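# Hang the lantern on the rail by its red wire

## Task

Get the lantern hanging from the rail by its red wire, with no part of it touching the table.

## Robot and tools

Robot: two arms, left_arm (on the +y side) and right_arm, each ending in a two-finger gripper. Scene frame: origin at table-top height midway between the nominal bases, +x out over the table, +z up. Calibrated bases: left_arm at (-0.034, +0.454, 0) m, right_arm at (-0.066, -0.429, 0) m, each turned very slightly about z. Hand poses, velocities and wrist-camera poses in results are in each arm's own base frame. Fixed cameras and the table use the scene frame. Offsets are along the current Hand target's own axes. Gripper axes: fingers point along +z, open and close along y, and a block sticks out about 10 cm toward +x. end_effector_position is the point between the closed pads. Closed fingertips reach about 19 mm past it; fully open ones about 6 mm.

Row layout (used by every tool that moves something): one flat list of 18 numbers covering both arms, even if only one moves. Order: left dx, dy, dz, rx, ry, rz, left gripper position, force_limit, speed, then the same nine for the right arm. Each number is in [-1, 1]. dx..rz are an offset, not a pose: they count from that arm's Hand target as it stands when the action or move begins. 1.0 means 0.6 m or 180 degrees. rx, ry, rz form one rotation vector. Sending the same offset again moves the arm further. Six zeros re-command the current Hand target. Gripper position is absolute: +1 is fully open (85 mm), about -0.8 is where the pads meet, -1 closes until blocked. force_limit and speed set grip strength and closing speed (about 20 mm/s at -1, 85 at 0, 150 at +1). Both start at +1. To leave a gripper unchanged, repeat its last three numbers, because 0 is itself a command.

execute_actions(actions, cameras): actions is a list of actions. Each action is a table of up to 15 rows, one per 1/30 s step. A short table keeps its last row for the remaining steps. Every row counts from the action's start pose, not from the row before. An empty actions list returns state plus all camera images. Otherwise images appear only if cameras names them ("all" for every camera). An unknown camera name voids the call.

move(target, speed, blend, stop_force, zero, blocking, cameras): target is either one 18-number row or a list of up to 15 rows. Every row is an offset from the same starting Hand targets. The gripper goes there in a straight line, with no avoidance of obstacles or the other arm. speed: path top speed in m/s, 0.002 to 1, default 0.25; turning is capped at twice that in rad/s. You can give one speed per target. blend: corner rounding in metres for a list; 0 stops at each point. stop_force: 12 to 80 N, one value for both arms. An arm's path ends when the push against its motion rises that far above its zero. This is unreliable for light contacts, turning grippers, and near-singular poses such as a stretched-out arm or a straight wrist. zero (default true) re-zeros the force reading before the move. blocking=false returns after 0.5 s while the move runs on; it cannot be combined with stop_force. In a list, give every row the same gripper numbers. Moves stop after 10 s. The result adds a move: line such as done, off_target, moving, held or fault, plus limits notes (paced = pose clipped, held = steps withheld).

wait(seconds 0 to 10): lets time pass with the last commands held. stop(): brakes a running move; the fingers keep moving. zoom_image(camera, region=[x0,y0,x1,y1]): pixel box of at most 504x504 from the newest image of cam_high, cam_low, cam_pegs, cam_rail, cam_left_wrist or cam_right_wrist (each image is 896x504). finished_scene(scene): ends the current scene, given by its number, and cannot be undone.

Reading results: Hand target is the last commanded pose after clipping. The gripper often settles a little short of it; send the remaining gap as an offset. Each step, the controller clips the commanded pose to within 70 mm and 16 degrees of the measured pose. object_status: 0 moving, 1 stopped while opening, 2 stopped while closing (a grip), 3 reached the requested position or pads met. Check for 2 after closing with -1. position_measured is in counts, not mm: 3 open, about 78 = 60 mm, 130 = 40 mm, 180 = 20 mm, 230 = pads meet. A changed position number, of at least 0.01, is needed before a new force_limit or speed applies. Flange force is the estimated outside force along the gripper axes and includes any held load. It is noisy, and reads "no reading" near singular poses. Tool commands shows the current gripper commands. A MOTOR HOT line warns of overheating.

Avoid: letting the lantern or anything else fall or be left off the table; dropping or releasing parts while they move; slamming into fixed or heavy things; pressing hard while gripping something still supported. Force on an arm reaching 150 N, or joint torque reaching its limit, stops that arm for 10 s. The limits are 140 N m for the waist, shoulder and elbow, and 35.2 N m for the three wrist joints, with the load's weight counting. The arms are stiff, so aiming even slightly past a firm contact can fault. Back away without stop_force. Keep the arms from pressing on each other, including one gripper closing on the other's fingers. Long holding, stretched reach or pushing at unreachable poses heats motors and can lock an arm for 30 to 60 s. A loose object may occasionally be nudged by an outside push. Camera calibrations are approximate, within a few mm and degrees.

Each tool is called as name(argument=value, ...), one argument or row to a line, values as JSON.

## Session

execute_actions(
  actions=[],
)

zoom_image(
  camera="cam_pegs",
  region=[200, 100, 700, 450],
)

Scene clock: 0.00 s.
left_arm: end_effector_position=(+0.3079, +0.1606, +0.2329) position_measured=3 object_status=3 end_effector_quat_wxyz=(-0.538, +0.678, +0.288, +0.409) | right_arm: end_effector_position=(+0.6134, -0.2616, +0.3482) position_measured=3 object_status=3 end_effector_quat_wxyz=(+0.556, +0.532, -0.429, +0.473)
Joint positions: left_arm=[-0.46 -0.071 -0.624 -1.386 -1.704 -1.516] | right_arm=[0.08 0.538 -0.241 1.579 -1.656 0.982]
Joint velocities: within noise
Flange force (N): no reading
Hand target: left_arm +0.3079, +0.1606, +0.2329; -0.538, +0.678, +0.288, +0.409 | right_arm +0.6134, -0.2616, +0.3482; +0.556, +0.532, -0.429, +0.473
Tool commands: left_gripper/position=+1.0 left_gripper/force_limit=+1.0 left_gripper/speed=+1.0 right_gripper/position=+1.0 right_gripper/force_limit=+1.0 right_gripper/speed=+1.0
camera_calibration:
cam_left_wrist: T_world_to_cam=[[0.834994, -0.269453, -0.47977, -0.0961855], [-0.543428, -0.266854, -0.795911, 0.417868], [0.0864322, 0.925302, -0.369251, 0.0428], [0, 0, 0, 1]] pos_world=[0.303696, 0.0459896, 0.302243]
cam_right_wrist: T_world_to_cam=[[-0.979563, -0.00801871, 0.200979, 0.532048], [-0.194786, 0.286952, -0.937932, 0.534495], [-0.0501501, -0.957911, -0.282649, 0.00550134], [0, 0, 0, 1]] pos_world=[0.625563, -0.143838, 0.395945]

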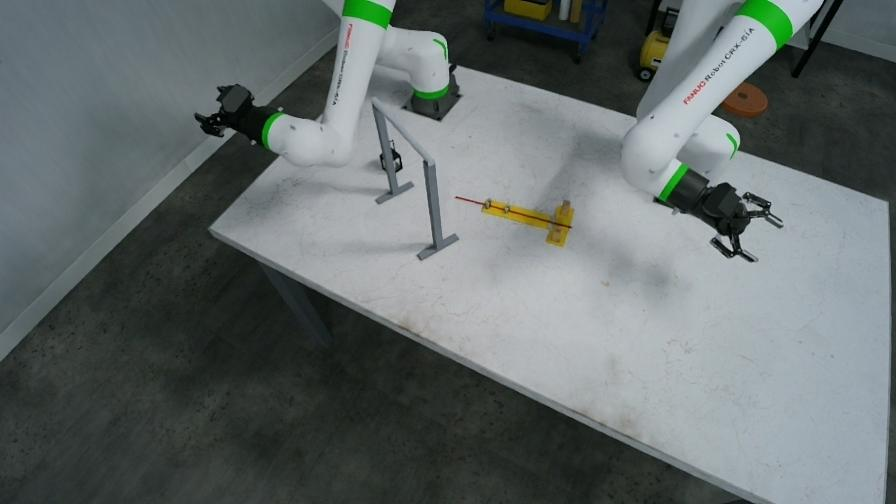

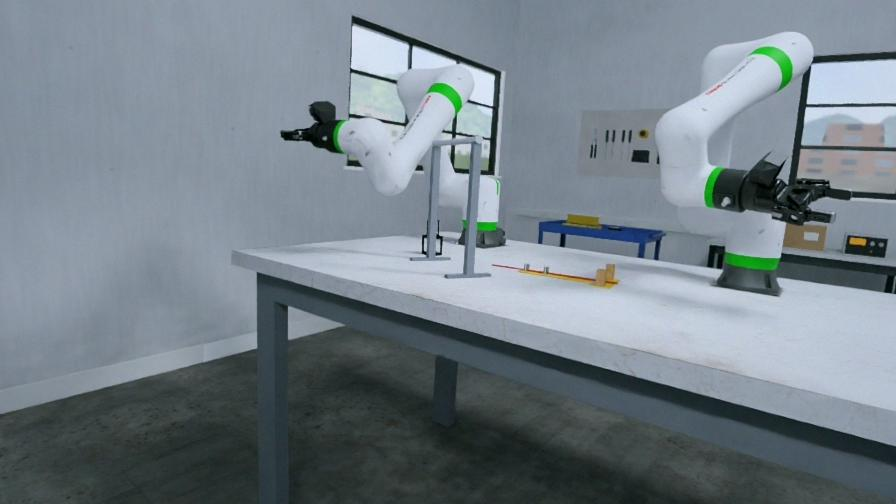

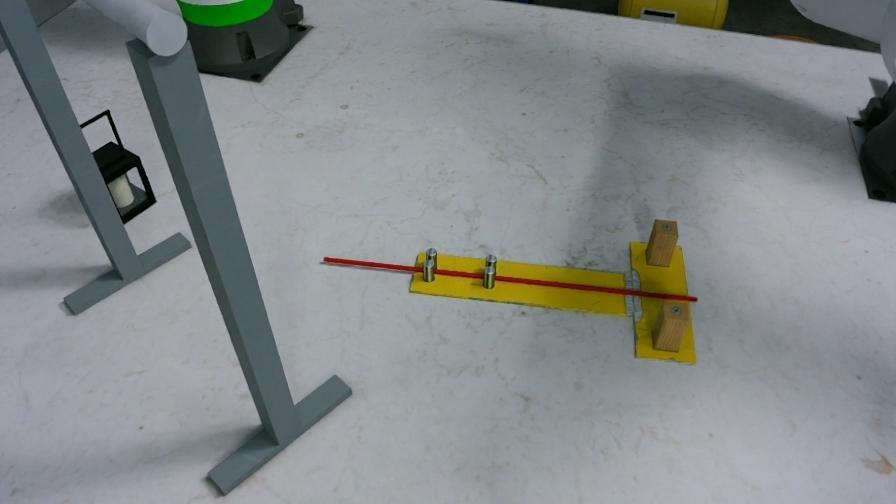

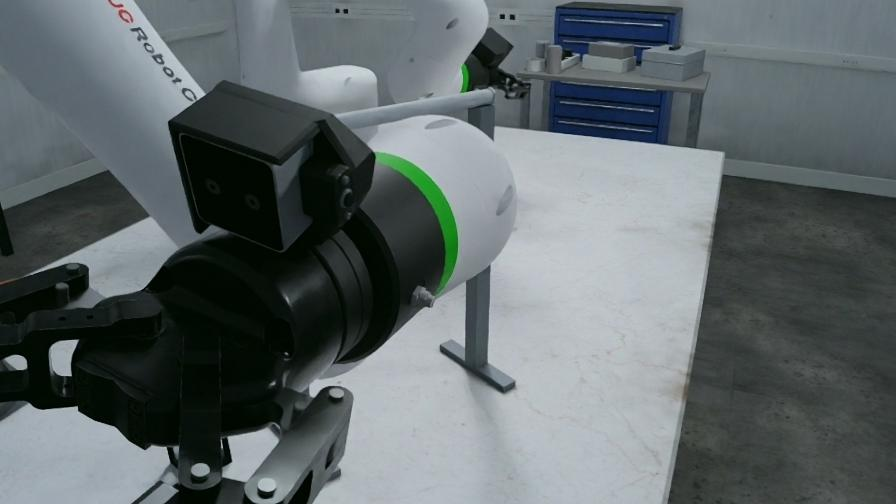

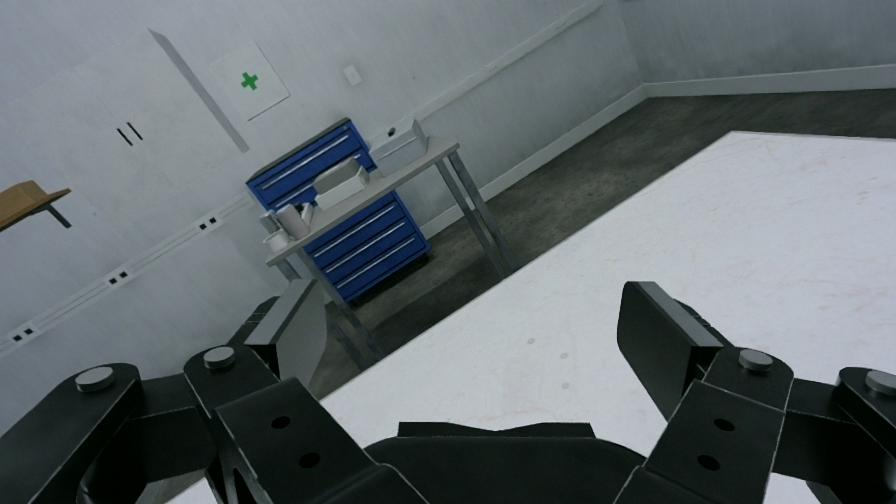

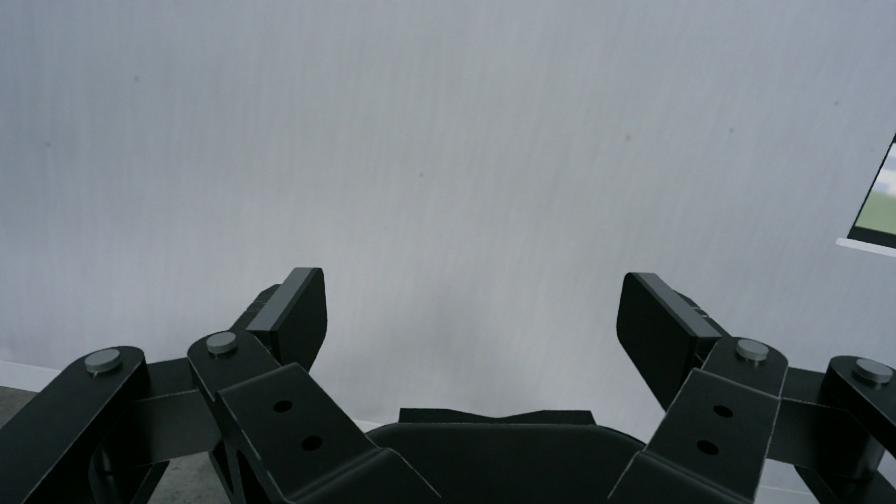

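Scaled by 1.008.

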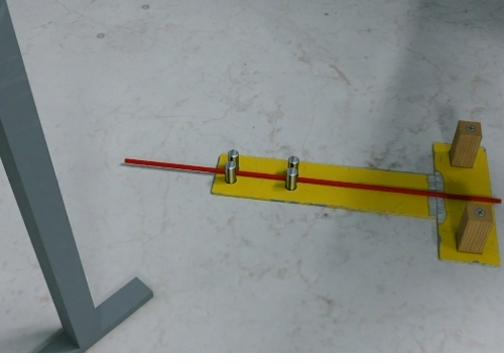

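move(
  target=[
    [0.125,0.0548,-0.3593,-0.158,-0.2376,0.1507,1,1,1,0.2247,0.0598,-0.1722,0.0794,-0.5148,0.0168,1,1,1],
    [-0.0426,0.2915,-0.6988,-0.3158,-0.4752,0.3013,1,1,1,0.2005,0.4718,-0.9692,0.0794,-0.5148,0.0168,1,1,1],
  ],
  speed=[0.4,0.35],
  blend=[0.05,0],
  cameras=["all"],
)

Scene clock: 37.50 s.
left_arm: end_effector_position=(+0.3376, -0.2876, +0.1602) position_measured=3 object_status=3 end_effector_quat_wxyz=(+0.015, +0.952, +0.050, -0.301) | right_arm: end_effector_position=(+0.3428, +0.3230, +0.4806) position_measured=3 object_status=3 end_effector_quat_wxyz=(+0.000, +0.756, -0.654, +0.000)
Joint positions: left_arm=[-0.261 0.408 0.001 0.208 -1.741 -2.802] | right_arm=[1.035 0.184 0.68 0 -2.068 0.679]
Flange force (N): left_arm=[2.1 -0.3 -0.3] | right_arm=[4.1 -6.6 -3.8]
Hand target: left_arm +0.3376, -0.2876, +0.1602; +0.015, +0.952, +0.050, -0.301 | right_arm +0.3427, +0.3231, +0.4806; +0.000, +0.756, -0.654, +0.000
Off the commanded pose: left_arm 0.000 m, 0 deg | right_arm 0.000 m, 0 deg.
move: done
camera_calibration:
cam_left_wrist: T_world_to_cam=[[0.124041, -0.992277, 0.00107416, -0.321576], [-0.5845, -0.0721913, 0.808176, 0.0693273], [-0.801856, -0.100874, -0.588941, 0.468028], [0, 0, 0, 1]] pos_world=[0.455702, -0.266875, 0.219958]
cam_right_wrist: T_world_to_cam=[[-0.987326, -0.15865, 0.00423668, 0.390888], [-0.14699, 0.924176, 0.352552, -0.404267], [-0.0598479, 0.347461, -0.935783, 0.484998], [0, 0, 0, 1]] pos_world=[0.355537, 0.26711, 0.594721]

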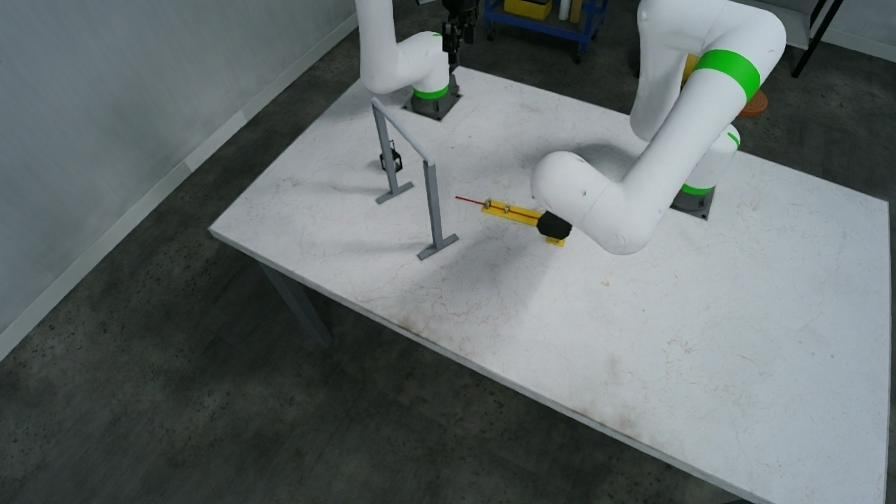

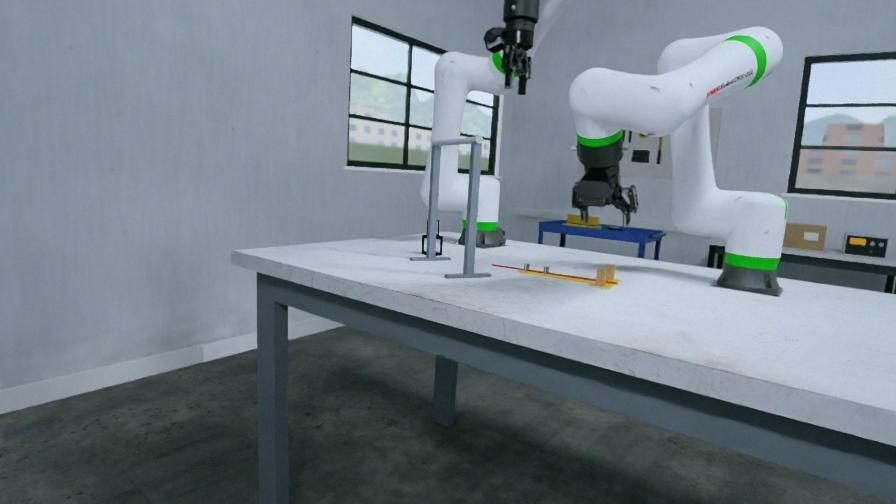

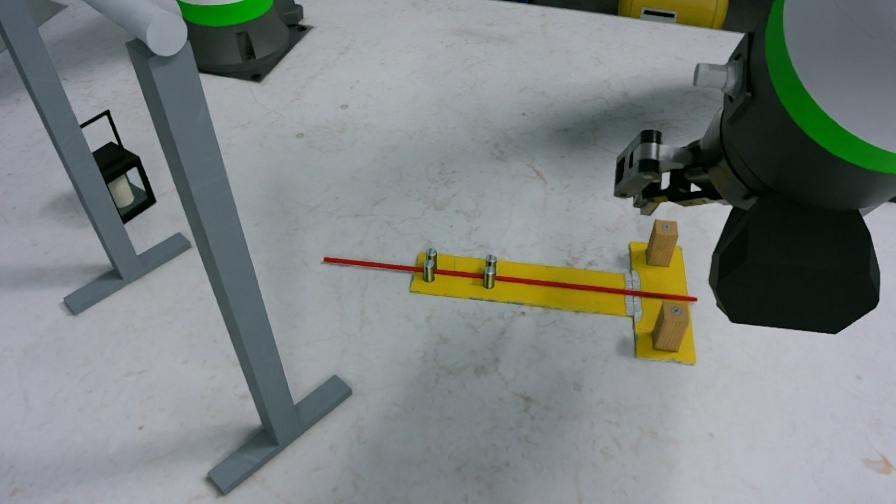

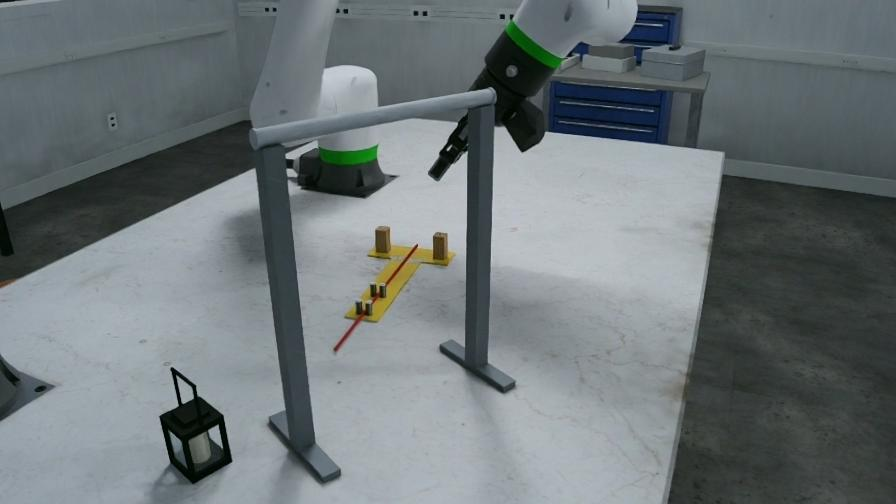

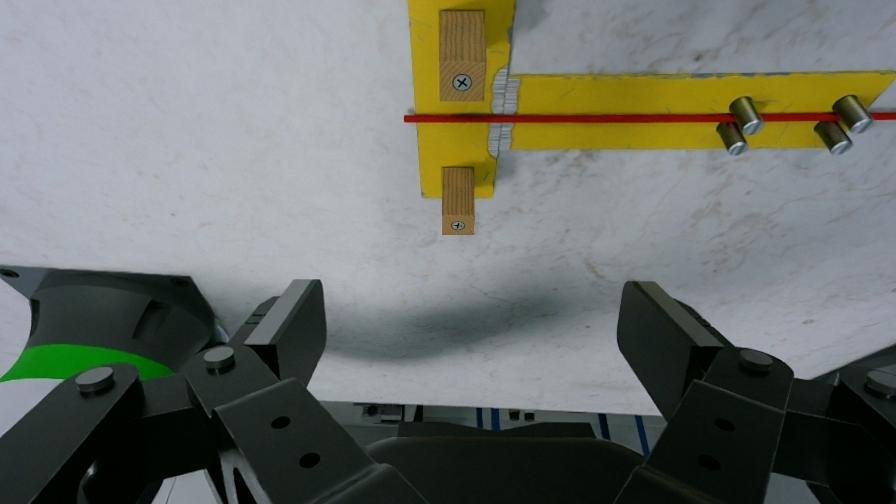

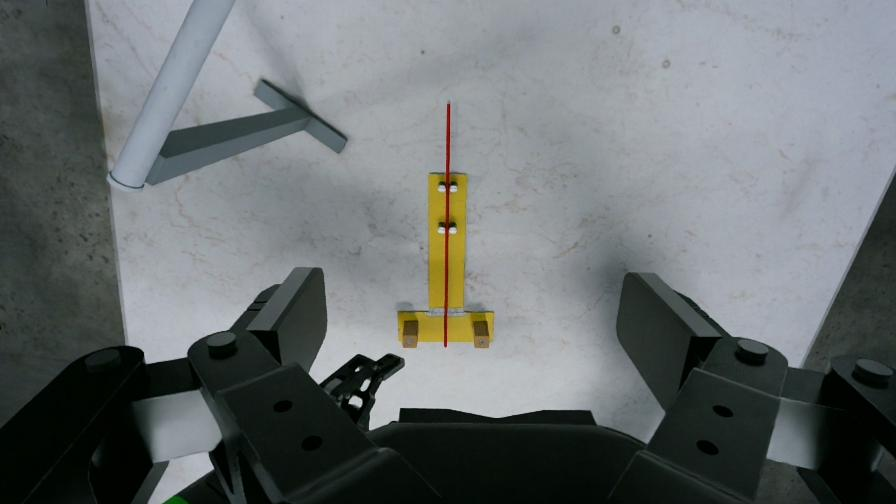

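move(
  target=[
    [0.124,0.0008,0.1695,0,0,0,1,1,1,-0.004,0,0.567,0,0,0,1,1,1],
    [0.124,0.0008,0.1695,0,0,0,-1,0,-0.8,-0.004,0,0.567,0,0,0,1,1,1],
  ],
  speed=[0.2,0.1],
  cameras=["cam_left_wrist","cam_right_wrist"],
)

Scene clock: 54.57 s.
left_arm: end_effector_position=(+0.3401, -0.2876, +0.0342) position_measured=182 object_status=0 end_effector_quat_wxyz=(+0.015, +0.952, +0.050, -0.301) | right_arm: end_effector_position=(+0.3422, +0.3253, +0.1404) position_measured=3 object_status=3 end_effector_quat_wxyz=(+0.000, +0.756, -0.654, +0.000)
Joint positions: left_arm=[-0.26 0.553 -0.11 0.205 -1.49 -2.855] | right_arm=[1.039 0.116 -0.215 0 -1.241 0.676]
Flange force (N): left_arm=[-1.2 -4.4 -13.9] | right_arm=[3.7 -6.3 -3.2]
Hand target: left_arm +0.3401, -0.2876, +0.0342; +0.015, +0.952, +0.050, -0.301 | right_arm +0.3422, +0.3253, +0.1404; +0.000, +0.756, -0.654, +0.000
Off the commanded pose: left_arm 0.000 m, 0 deg | right_arm 0.000 m, 0 deg.
move: done
camera_calibration:
cam_left_wrist: T_world_to_cam=[[0.124038, -0.992277, 0.00105677, -0.321735], [-0.584388, -0.0721897, 0.808257, 0.172502], [-0.801939, -0.100872, -0.588829, 0.395774], [0, 0, 0, 1]] pos_world=[0.458102, -0.266875, 0.0939573]
cam_right_wrist: T_world_to_cam=[[-0.987299, -0.158811, 0.00438619, 0.39218], [-0.147087, 0.92415, 0.35258, -0.286365], [-0.060047, 0.347457, -0.935772, 0.165826], [0, 0, 0, 1]] pos_world=[0.355036, 0.26931, 0.254422]
Images, in order (width x height): cam_left_wrist 896x504, cam_right_wrist 896x504.

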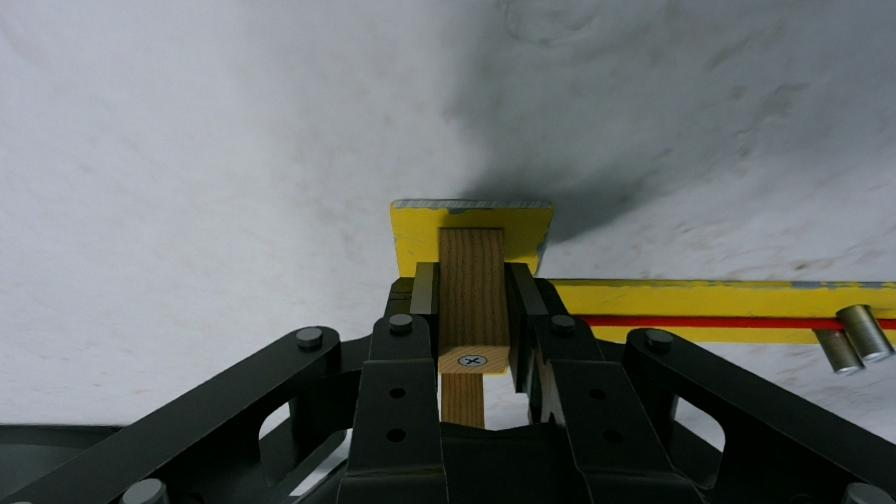

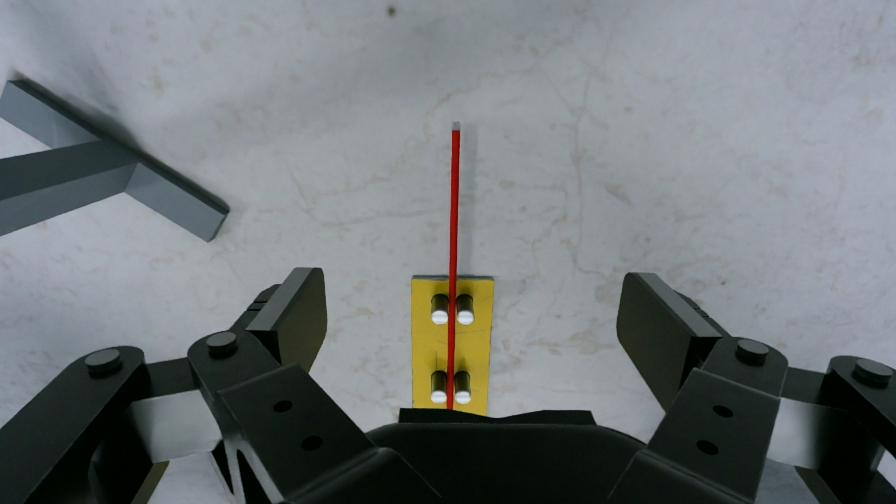

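move(
  target=[
    [0,0,0,0,0,0,-1,0,-0.8,0.003,-0.0005,0.1973,0,0,0,1,1,1],
    [0,0,0,0,0,0,-1,0,-0.8,0.003,-0.0005,0.1973,0,0,0,-1,0,-0.8],
  ],
  speed=[0.12,0.1],
  cameras=["cam_right_wrist"],
)

Scene clock: 63.40 s.
left_arm: end_effector_position=(+0.3401, -0.2876, +0.0342) position_measured=182 object_status=2 end_effector_quat_wxyz=(+0.015, +0.952, +0.050, -0.301) | right_arm: end_effector_position=(+0.3428, +0.3235, +0.0220) position_measured=225 object_status=0 end_effector_quat_wxyz=(+0.000, +0.756, -0.654, +0.000)
Joint positions: left_arm=[-0.26 0.553 -0.11 0.205 -1.49 -2.855] | right_arm=[1.036 0.251 -0.363 0 -0.957 0.679]
Flange force (N): left_arm=[-2.6 0.3 -7.6] | right_arm=[3.9 -7.0 -3.4]
Hand target: left_arm +0.3401, -0.2876, +0.0342; +0.015, +0.952, +0.050, -0.301 | right_arm +0.3427, +0.3235, +0.0220; +0.000, +0.756, -0.654, +0.000
Off the commanded pose: left_arm 0.000 m, 0 deg | right_arm 0.000 m, 0 deg.
move: done
camera_calibration:
cam_right_wrist: T_world_to_cam=[[-0.987305, -0.158776, 0.00429388, 0.392913], [-0.147087, 0.924155, 0.352566, -0.242917], [-0.0599473, 0.347459, -0.935777, 0.0557442], [0, 0, 0, 1]] pos_world=[0.355536, 0.26751, 0.136121]
Images, in order (width x height): cam_right_wrist 896x504.

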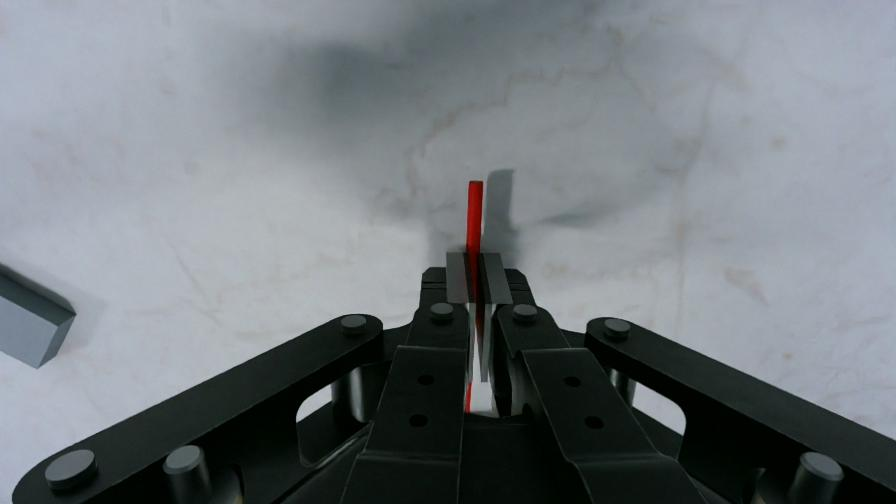

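move(
  target=[
    [0,0,0,0,0,0,-1,0,-0.8,-0.0102,0.0463,0,0,0,0.1389,-1,0,-0.8],
    [0,0,0,0,0,0,-1,0,-0.8,-0.036,0.0803,0,0,0,0.2778,-1,0,-0.8],
    [0,0,0,0,0,0,-1,0,-0.8,-0.0695,0.098,0,0,0,0.4167,-1,0,-0.8],
  ],
  speed=0.12,
  blend=[0.005,0.005,0],
)

move(
  target=[
    [0,0,0,0,0,0,-1,0,-0.8,-0.0062,0.0315,0,0,0,0.1389,-1,0,-0.8],
    [0,0,0,0,0,0,-1,0,-0.8,-0.0243,0.0553,-0.005,0,0,0.2778,-1,0,-0.8],
    [0,0,0,0,0,0,-1,0,-0.8,-0.0452,0.0664,-0.005,0,0,0.4167,-1,0,-0.8],
  ],
  speed=0.12,
  blend=[0.005,0.005,0],
  cameras=["cam_pegs","cam_right_wrist"],
)

Scene clock: 77.20 s.
left_arm: end_effector_position=(+0.3401, -0.2876, +0.0342) position_measured=182 object_status=2 end_effector_quat_wxyz=(+0.015, +0.952, +0.050, -0.301) | right_arm: end_effector_position=(+0.2786, +0.3564, +0.0220) position_measured=225 object_status=2 end_effector_quat_wxyz=(+0.000, -0.202, +0.979, +0.000)
Joint positions: left_arm=[-0.26 0.553 -0.11 0.205 -1.49 -2.855] | right_arm=[1.199 0.208 -0.417 0 -0.946 -0.793]
Flange force (N): left_arm=[-3.6 -1.2 -5.8] | right_arm=[-6.2 -7.2 -3.2]
Hand target: left_arm +0.3401, -0.2876, +0.0342; +0.015, +0.952, +0.050, -0.301 | right_arm +0.2786, +0.3563, +0.0220; +0.000, -0.202, +0.979, +0.000
Off the commanded pose: left_arm 0.000 m, 0 deg | right_arm 0.000 m, 0 deg.
move: done

Scene clock: 83.00 s.
left_arm: end_effector_position=(+0.3401, -0.2876, +0.0342) position_measured=182 object_status=2 end_effector_quat_wxyz=(+0.015, +0.952, +0.050, -0.301) | right_arm: end_effector_position=(+0.2878, +0.4036, +0.0250) position_measured=225 object_status=2 end_effector_quat_wxyz=(+0.000, +0.436, +0.900, +0.000)
Joint positions: left_arm=[-0.26 0.553 -0.11 0.205 -1.49 -2.855] | right_arm=[1.217 0.3 -0.29 0 -0.981 -2.12]
Flange force (N): left_arm=[0.3 -1.4 -10.6] | right_arm=[-3.0 -0.6 -2.7]
Hand target: left_arm +0.3401, -0.2876, +0.0342; +0.015, +0.952, +0.050, -0.301 | right_arm +0.2877, +0.4036, +0.0250; +0.000, +0.436, +0.900, +0.000
Off the commanded pose: left_arm 0.000 m, 0 deg | right_arm 0.000 m, 0 deg.
move: done
camera_calibration:
cam_right_wrist: T_world_to_cam=[[0.775804, 0.630966, 0.00320762, -0.474764], [0.589436, -0.726537, 0.353142, 0.12817], [0.225151, -0.272078, -0.935564, 0.195345], [0, 0, 0, 1]] pos_world=[0.248794, 0.445829, 0.139019]
Images, in order (width x height): cam_pegs 896x504, cam_right_wrist 896x504.

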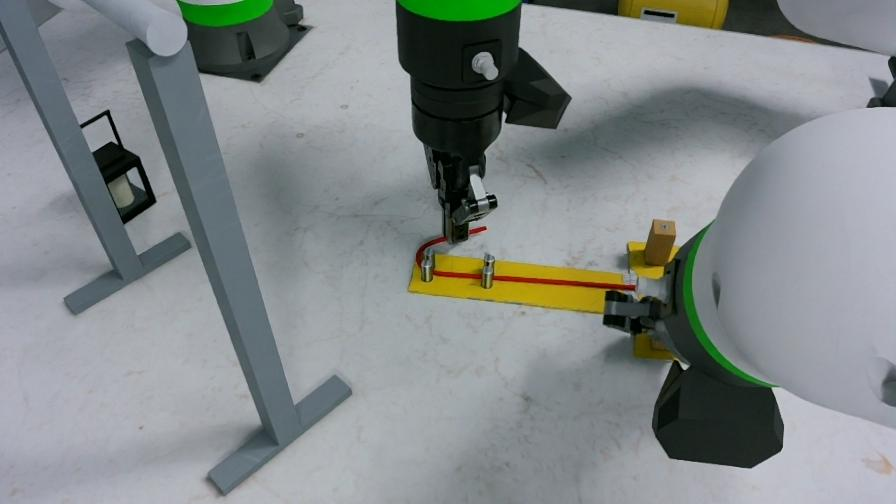

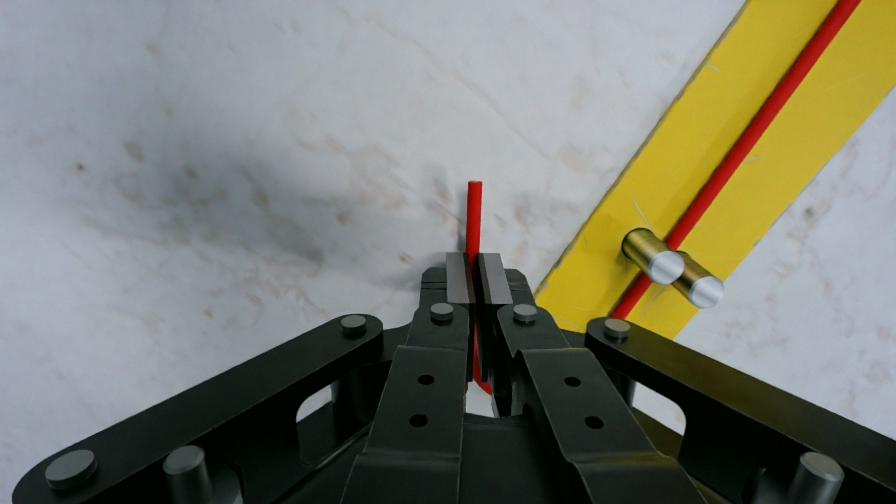

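move(
  target=[
    [0,0,0,0,0,0,-1,0,-0.8,0,0,0,0,0,0,-0.4,0,-1],
    [0,0,0,0,0,0,-1,0,-0.8,0,-0.009,0.0075,0,0,-0.042,-0.4,-0.5,-0.8],
    [0,0,0,0,0,0,-1,0,-0.8,0,-0.009,0.0075,0,0,-0.042,-1,-0.5,-0.8],
  ],
  speed=0.1,
  cameras=["cam_right_wrist"],
)

Scene clock: 89.33 s.
left_arm: end_effector_position=(+0.3401, -0.2876, +0.0342) position_measured=182 object_status=2 end_effector_quat_wxyz=(+0.015, +0.952, +0.050, -0.301) | right_arm: end_effector_position=(+0.2835, +0.4003, +0.0205) position_measured=222 object_status=0 end_effector_quat_wxyz=(+0.000, +0.376, +0.927, +0.000)
Joint positions: left_arm=[-0.26 0.553 -0.11 0.205 -1.49 -2.855] | right_arm=[1.223 0.295 -0.309 0 -0.967 -1.994]
Flange force (N): left_arm=[-0.7 -0.6 -9.4] | right_arm=[-4.4 2.2 -3.1]
Hand target: left_arm +0.3401, -0.2876, +0.0342; +0.015, +0.952, +0.050, -0.301 | right_arm +0.2835, +0.4003, +0.0205; +0.000, +0.376, +0.927, +0.000
Off the commanded pose: left_arm 0.000 m, 0 deg | right_arm 0.000 m, 0 deg.
move: done
camera_calibration:
cam_right_wrist: T_world_to_cam=[[0.68602, 0.727576, 0.00311994, -0.482546], [0.679953, -0.642631, 0.353113, 0.0706198], [0.258922, -0.240121, -0.935575, 0.168826], [0, 0, 0, 1]] pos_world=[0.239305, 0.43701, 0.134518]
Images, in order (width x height): cam_right_wrist 896x504.

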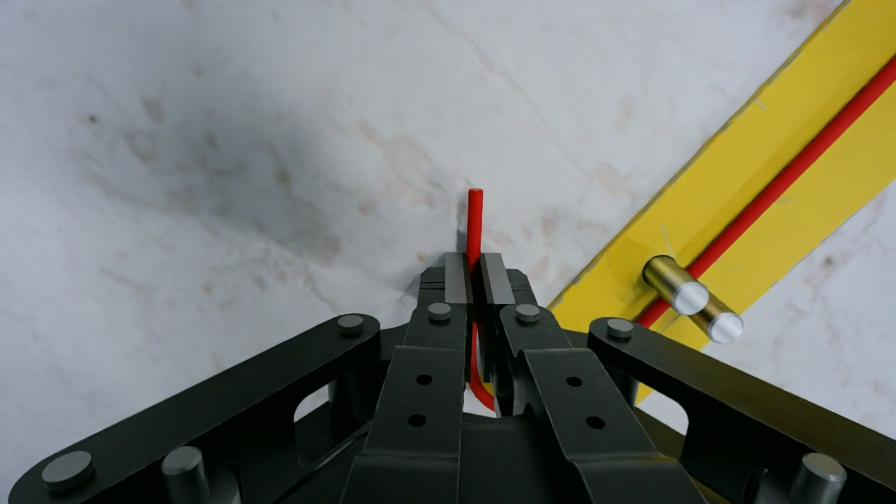

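move(
  target=[
    [0,0,0,0,0,0,-1,0,-0.8,-0.1122,-0.0864,-0.002,0,0,0,-1,-0.5,-0.8],
    [0,0,0,0,0,0,-1,0,-0.8,-0.1122,-0.0864,-0.002,0,0,0,-0.4,-0.5,-0.8],
  ],
  speed=0.08,
  cameras=["cam_pegs"],
)

move(
  target=[
    [0,0,0,0,0,0,-1,0,-0.8,0,0,-0.197,0,0,0,-0.4,-0.5,-0.8],
    [0,0,0,0,0,0,-1,0,-0.8,0.2032,0.2486,-0.197,0,0,-0.7895,-0.4,-0.5,-0.8],
  ],
  speed=[0.2,0.3],
  cameras=["cam_pegs","cam_right_wrist"],
)

Scene clock: 97.17 s.
left_arm: end_effector_position=(+0.3401, -0.2876, +0.0342) position_measured=182 object_status=2 end_effector_quat_wxyz=(+0.015, +0.952, +0.050, -0.301) | right_arm: end_effector_position=(+0.2957, +0.3162, +0.0217) position_measured=179 object_status=0 end_effector_quat_wxyz=(+0.000, +0.376, +0.927, +0.000)
Joint positions: left_arm=[-0.26 0.553 -0.11 0.205 -1.49 -2.855] | right_arm=[1.124 0.165 -0.471 0 -0.936 -1.895]
Flange force (N): left_arm=[-0.6 1.0 -7.4] | right_arm=[-7.0 2.9 -3.2]
Hand target: left_arm +0.3401, -0.2876, +0.0342; +0.015, +0.952, +0.050, -0.301 | right_arm +0.2956, +0.3162, +0.0217; +0.000, +0.376, +0.927, +0.000
Off the commanded pose: left_arm 0.000 m, 0 deg | right_arm 0.000 m, 0 deg.
move: done
Images, in order (width x height): cam_pegs 896x504.

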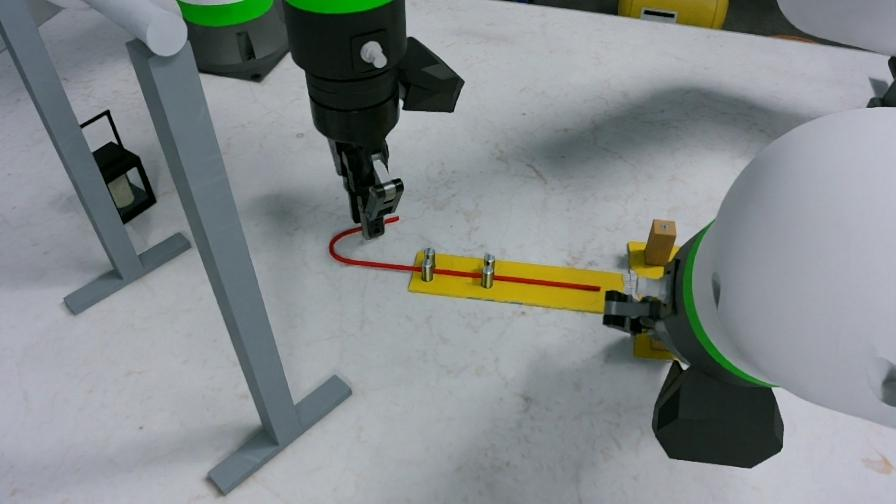

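Scene clock: 102.57 s.
left_arm: end_effector_position=(+0.3401, -0.2876, +0.0342) position_measured=182 object_status=2 end_effector_quat_wxyz=(+0.015, +0.952, +0.050, -0.301) | right_arm: end_effector_position=(+0.3122, +0.5082, +0.1398) position_measured=179 object_status=3 end_effector_quat_wxyz=(+0.000, +0.754, -0.657, +0.000)
Joint positions: left_arm=[-0.26 0.553 -0.11 0.205 -1.49 -2.855] | right_arm=[1.24 0.417 0.164 0 -1.318 0.47]
Flange force (N): left_arm=[-0.4 0.9 -7.1] | right_arm=[1.3 -5.2 -3.2]
Hand target: left_arm +0.3401, -0.2876, +0.0342; +0.015, +0.952, +0.050, -0.301 | right_arm +0.3122, +0.5082, +0.1398; +0.000, +0.754, -0.657, +0.000
Off the commanded pose: left_arm 0.000 m, 0 deg | right_arm 0.000 m, 0 deg.
move: done
camera_calibration:
cam_right_wrist: T_world_to_cam=[[-0.988227, -0.15293, 0.00435881, 0.388867], [-0.141589, 0.924995, 0.352614, -0.461794], [-0.0579571, 0.347846, -0.935759, 0.0991511], [0, 0, 0, 1]] pos_world=[0.32465, 0.452137, 0.253922]
Images, in order (width x height): cam_pegs 896x504, cam_right_wrist 896x504.

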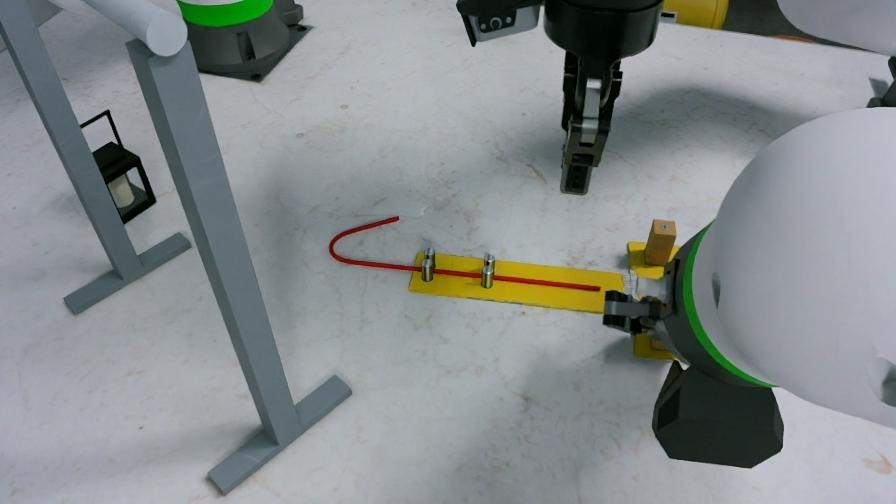

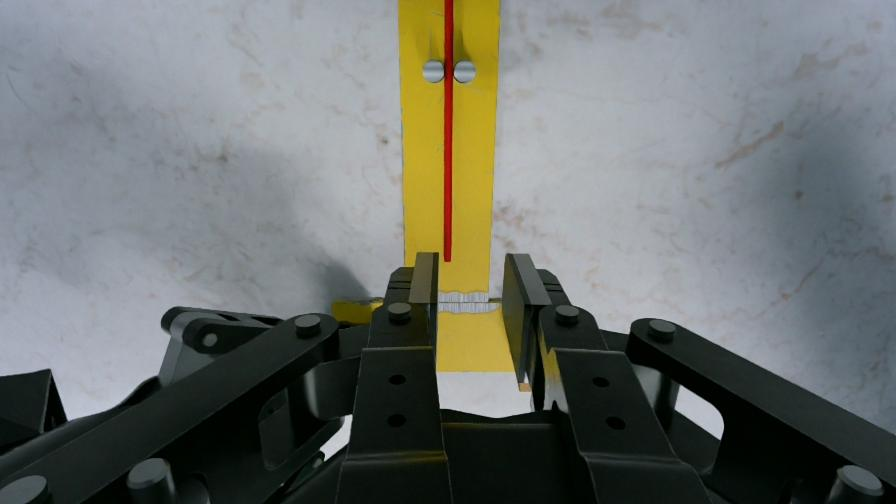

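move(
  target=[
    [0,0,0,0,0,0,-1,0,-0.8,-0.0061,-0.0058,0.1947,0,0,0,-0.4,-0.5,-0.8],
    [0,0,0,0,0,0,-1,0,-0.8,-0.0061,-0.0058,0.1947,0,0,0,-1,-0.5,-0.8],
  ],
  speed=[0.12,0.1],
  cameras=["cam_right_wrist"],
)

Scene clock: 108.90 s.
left_arm: end_effector_position=(+0.3401, -0.2876, +0.0342) position_measured=182 object_status=2 end_effector_quat_wxyz=(+0.015, +0.952, +0.050, -0.301) | right_arm: end_effector_position=(+0.3151, +0.5122, +0.0229) position_measured=222 object_status=2 end_effector_quat_wxyz=(+0.000, +0.754, -0.657, +0.000)
Joint positions: left_arm=[-0.26 0.553 -0.11 0.205 -1.49 -2.855] | right_arm=[1.237 0.533 0.042 0 -1.08 0.472]
Flange force (N): left_arm=[-0.6 1.1 -7.0] | right_arm=[2.6 -12.9 -17.0]
Hand target: left_arm +0.3401, -0.2876, +0.0342; +0.015, +0.952, +0.050, -0.301 | right_arm +0.3151, +0.5122, +0.0230; +0.000, +0.754, -0.657, +0.000
Off the commanded pose: left_arm 0.000 m, 0 deg | right_arm 0.000 m, 0 deg.
move: done
camera_calibration:
cam_right_wrist: T_world_to_cam=[[-0.988233, -0.152895, 0.00426641, 0.392951], [-0.14159, 0.925, 0.352601, -0.423849], [-0.0578575, 0.347848, -0.935764, -0.0114898], [0, 0, 0, 1]] pos_world=[0.32765, 0.456138, 0.137021]
Images, in order (width x height): cam_right_wrist 896x504.

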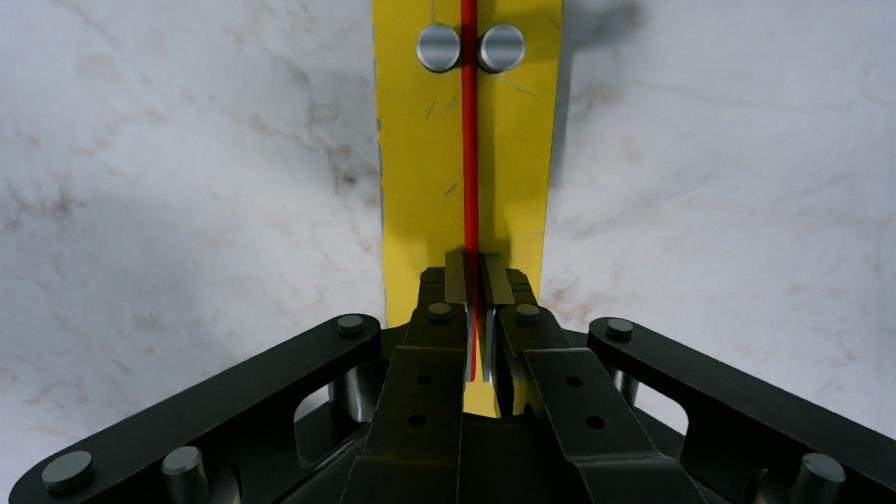

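move(
  target=[
    [0,0,0,0,0,0,-1,0,-0.8,0.0093,0.0428,-0.0033,0,0,-0.1389,-1,-0.5,-0.8],
    [0,0,0,0,0,0,-1,0,-0.8,0.033,0.074,-0.0033,0,0,-0.2778,-1,-0.5,-0.8],
    [0,0,0,0,0,0,-1,0,-0.8,0.0633,0.09,-0.0033,0,0,-0.4167,-1,-0.5,-0.8],
  ],
  speed=0.12,
  blend=[0.005,0.005,0],
)

move(
  target=[
    [0,0,0,0,0,0,-1,0,-0.8,0.0063,0.029,0,0,0,-0.1389,-1,-0.5,-0.8],
    [0,0,0,0,0,0,-1,0,-0.8,0.0248,0.0517,0,0,0,-0.3056,-1,-0.5,-0.8],
  ],
  speed=0.12,
  blend=[0.005,0],
)

move(
  target=[
    [0,0,0,0,0,0,-1,0,-0.8,0,0,0,0,0,0,-0.4,-0.5,-1],
    [0,0,0,0,0,0,-1,0,-0.8,0,0,-0.25,0,0,0,-0.4,-0.5,-1],
  ],
  speed=0.15,
  cameras=["cam_right_wrist","cam_pegs"],
)

Scene clock: 119.90 s.
left_arm: end_effector_position=(+0.3401, -0.2876, +0.0342) position_measured=182 object_status=2 end_effector_quat_wxyz=(+0.015, +0.952, +0.050, -0.301) | right_arm: end_effector_position=(+0.2669, +0.4672, +0.0250) position_measured=222 object_status=2 end_effector_quat_wxyz=(+0.000, +0.998, -0.062, +0.000)
Joint positions: left_arm=[-0.26 0.553 -0.11 0.205 -1.49 -2.855] | right_arm=[1.296 0.392 -0.162 0 -1.017 1.723]
Flange force (N): left_arm=[-2.3 1.8 -5.0] | right_arm=[8.3 -1.9 -2.7]
Hand target: left_arm +0.3401, -0.2876, +0.0342; +0.015, +0.952, +0.050, -0.301 | right_arm +0.2669, +0.4672, +0.0250; +0.000, +0.998, -0.062, +0.000
Off the commanded pose: left_arm 0.000 m, 0 deg | right_arm 0.000 m, 0 deg.
move: done

Scene clock: 124.23 s.
left_arm: end_effector_position=(+0.3401, -0.2876, +0.0342) position_measured=182 object_status=2 end_effector_quat_wxyz=(+0.015, +0.952, +0.050, -0.301) | right_arm: end_effector_position=(+0.2779, +0.4345, +0.0250) position_measured=222 object_status=2 end_effector_quat_wxyz=(+0.000, +0.914, +0.406, +0.000)
Joint positions: left_arm=[-0.26 0.553 -0.11 0.205 -1.49 -2.855] | right_arm=[1.257 0.344 -0.23 0 -0.997 2.722]
Flange force (N): left_arm=[2.4 0.9 -10.7] | right_arm=[-0.3 1.0 -3.2]
Hand target: left_arm +0.3401, -0.2876, +0.0342; +0.015, +0.952, +0.050, -0.301 | right_arm +0.2778, +0.4346, +0.0250; +0.000, +0.914, +0.406, +0.000
Off the commanded pose: left_arm 0.000 m, 0 deg | right_arm 0.000 m, 0 deg.
move: done

Scene clock: 126.67 s.
left_arm: end_effector_position=(+0.3401, -0.2876, +0.0342) position_measured=182 object_status=2 end_effector_quat_wxyz=(+0.015, +0.952, +0.050, -0.301) | right_arm: end_effector_position=(+0.2779, +0.4346, +0.1751) position_measured=179 object_status=3 end_effector_quat_wxyz=(+0.000, +0.914, +0.406, +0.000)
Joint positions: left_arm=[-0.26 0.553 -0.11 0.205 -1.49 -2.855] | right_arm=[1.257 0.199 -0.034 0 -1.338 2.722]
Flange force (N): left_arm=[0.0 1.4 -6.7] | right_arm=[2.5 5.3 -2.8]
Hand target: left_arm +0.3401, -0.2876, +0.0342; +0.015, +0.952, +0.050, -0.301 | right_arm +0.2779, +0.4346, +0.1750; +0.000, +0.914, +0.406, +0.000
Off the commanded pose: left_arm 0.000 m, 0 deg | right_arm 0.000 m, 0 deg.
move: done
camera_calibration:
cam_right_wrist: T_world_to_cam=[[0.752506, -0.658573, 0.00402016, 0.0796492], [-0.617159, -0.703028, 0.353366, 0.428526], [-0.229891, -0.268391, -0.935477, 0.471385], [0, 0, 0, 1]] pos_world=[0.312899, 0.480235, 0.289223]
Images, in order (width x height): cam_pegs 896x504, cam_right_wrist 896x504.

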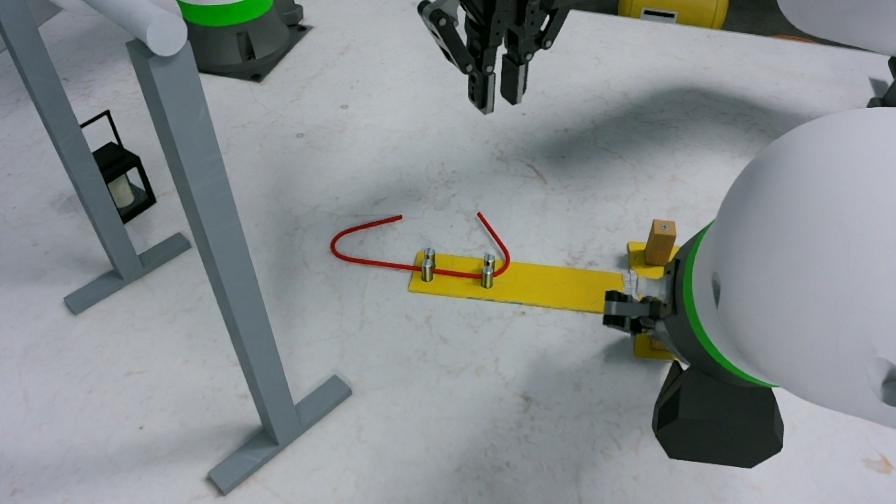

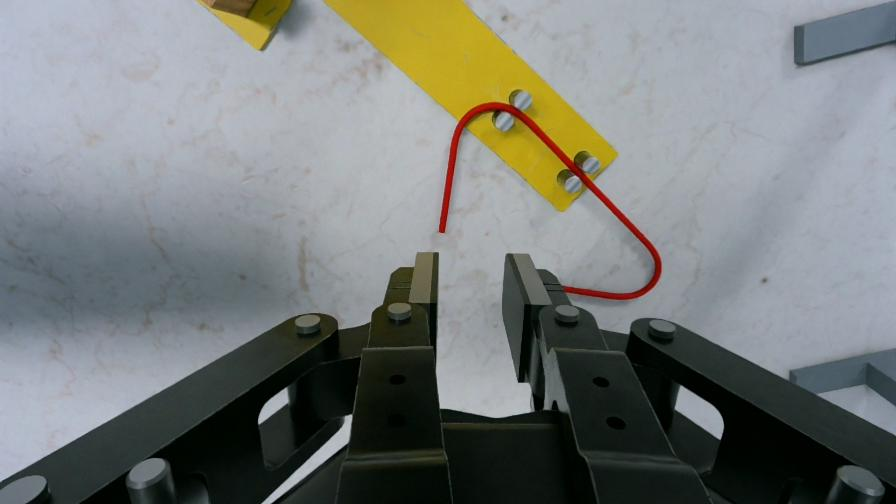

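move(
  target=[
    [0,0,0,0,0,0,-1,0,-0.8,0,0,-0.4083,0,0,0,0,-0.5,-0.5],
    [0,0,0,0,0,0,-1,0,-0.8,-0.4017,0.475,-0.4083,0,0,0.3639,0,-0.5,-0.5],
    [0,0,0,0,0,0,-1,0,-0.8,-0.4017,0.475,-0.075,0,0,0.3639,0,-0.5,-0.5],
  ],
  speed=[0.3,0.3,0.2],
  blend=[0.05,0.03,0],
  cameras=["cam_right_wrist","cam_rail","cam_high"],
)

Scene clock: 148.37 s.
left_arm: end_effector_position=(+0.3401, -0.2876, +0.0342) position_measured=182 object_status=2 end_effector_quat_wxyz=(+0.015, +0.952, +0.050, -0.301) | right_arm: end_effector_position=(+0.3280, +0.0648, +0.2202) position_measured=129 object_status=3 end_effector_quat_wxyz=(+0.000, +0.988, -0.153, +0.000)
Joint positions: left_arm=[-0.26 0.553 -0.11 0.205 -1.49 -2.855] | right_arm=[0.595 -0.296 -0.4 0 -1.467 2.24]
Flange force (N): left_arm=[0.0 1.3 -6.9] | right_arm=[8.0 5.9 -3.0]
Hand target: left_arm +0.3401, -0.2876, +0.0342; +0.015, +0.952, +0.050, -0.301 | right_arm +0.3280, +0.0648, +0.2202; +0.000, +0.988, -0.153, +0.000
Off the commanded pose: left_arm 0.000 m, 0 deg | right_arm 0.000 m, 0 deg.
move: done
camera_calibration:
cam_right_wrist: T_world_to_cam=[[-0.287126, -0.957882, 0.00452357, 0.158491], [-0.895705, 0.270156, 0.35317, 0.211934], [-0.339517, 0.0973523, -0.935548, 0.438128], [0, 0, 0, 1]] pos_world=[0.384089, 0.0519081, 0.334324]
Images, in order (width x height): cam_high 896x504, cam_rail 896x504, cam_right_wrist 896x504.

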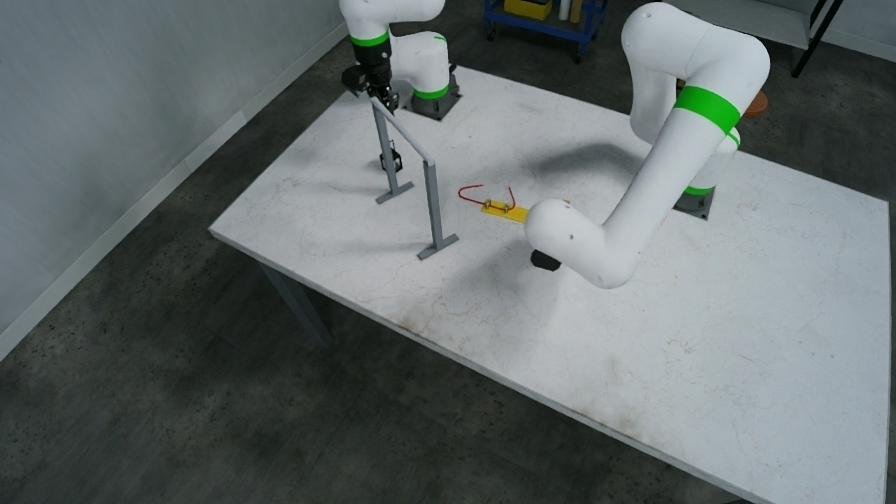

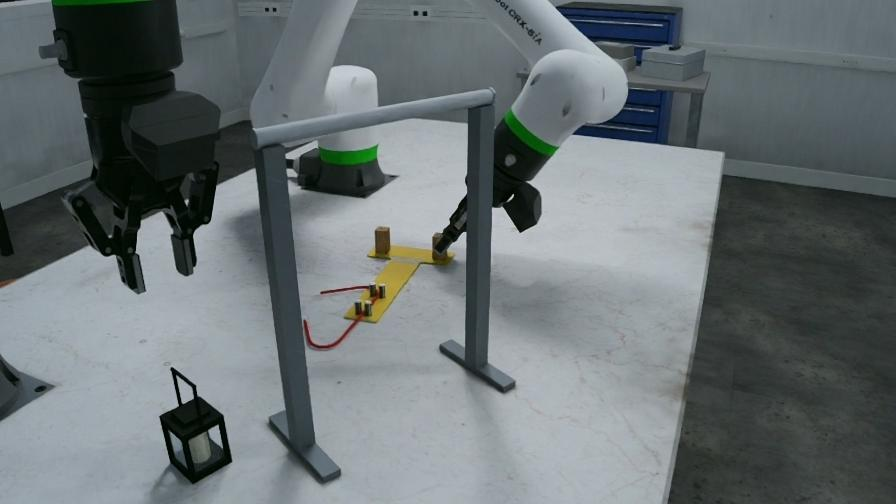

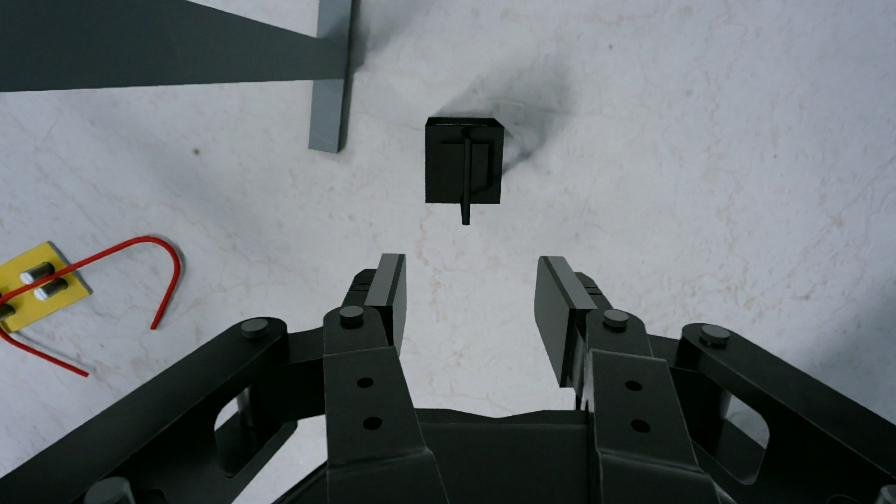

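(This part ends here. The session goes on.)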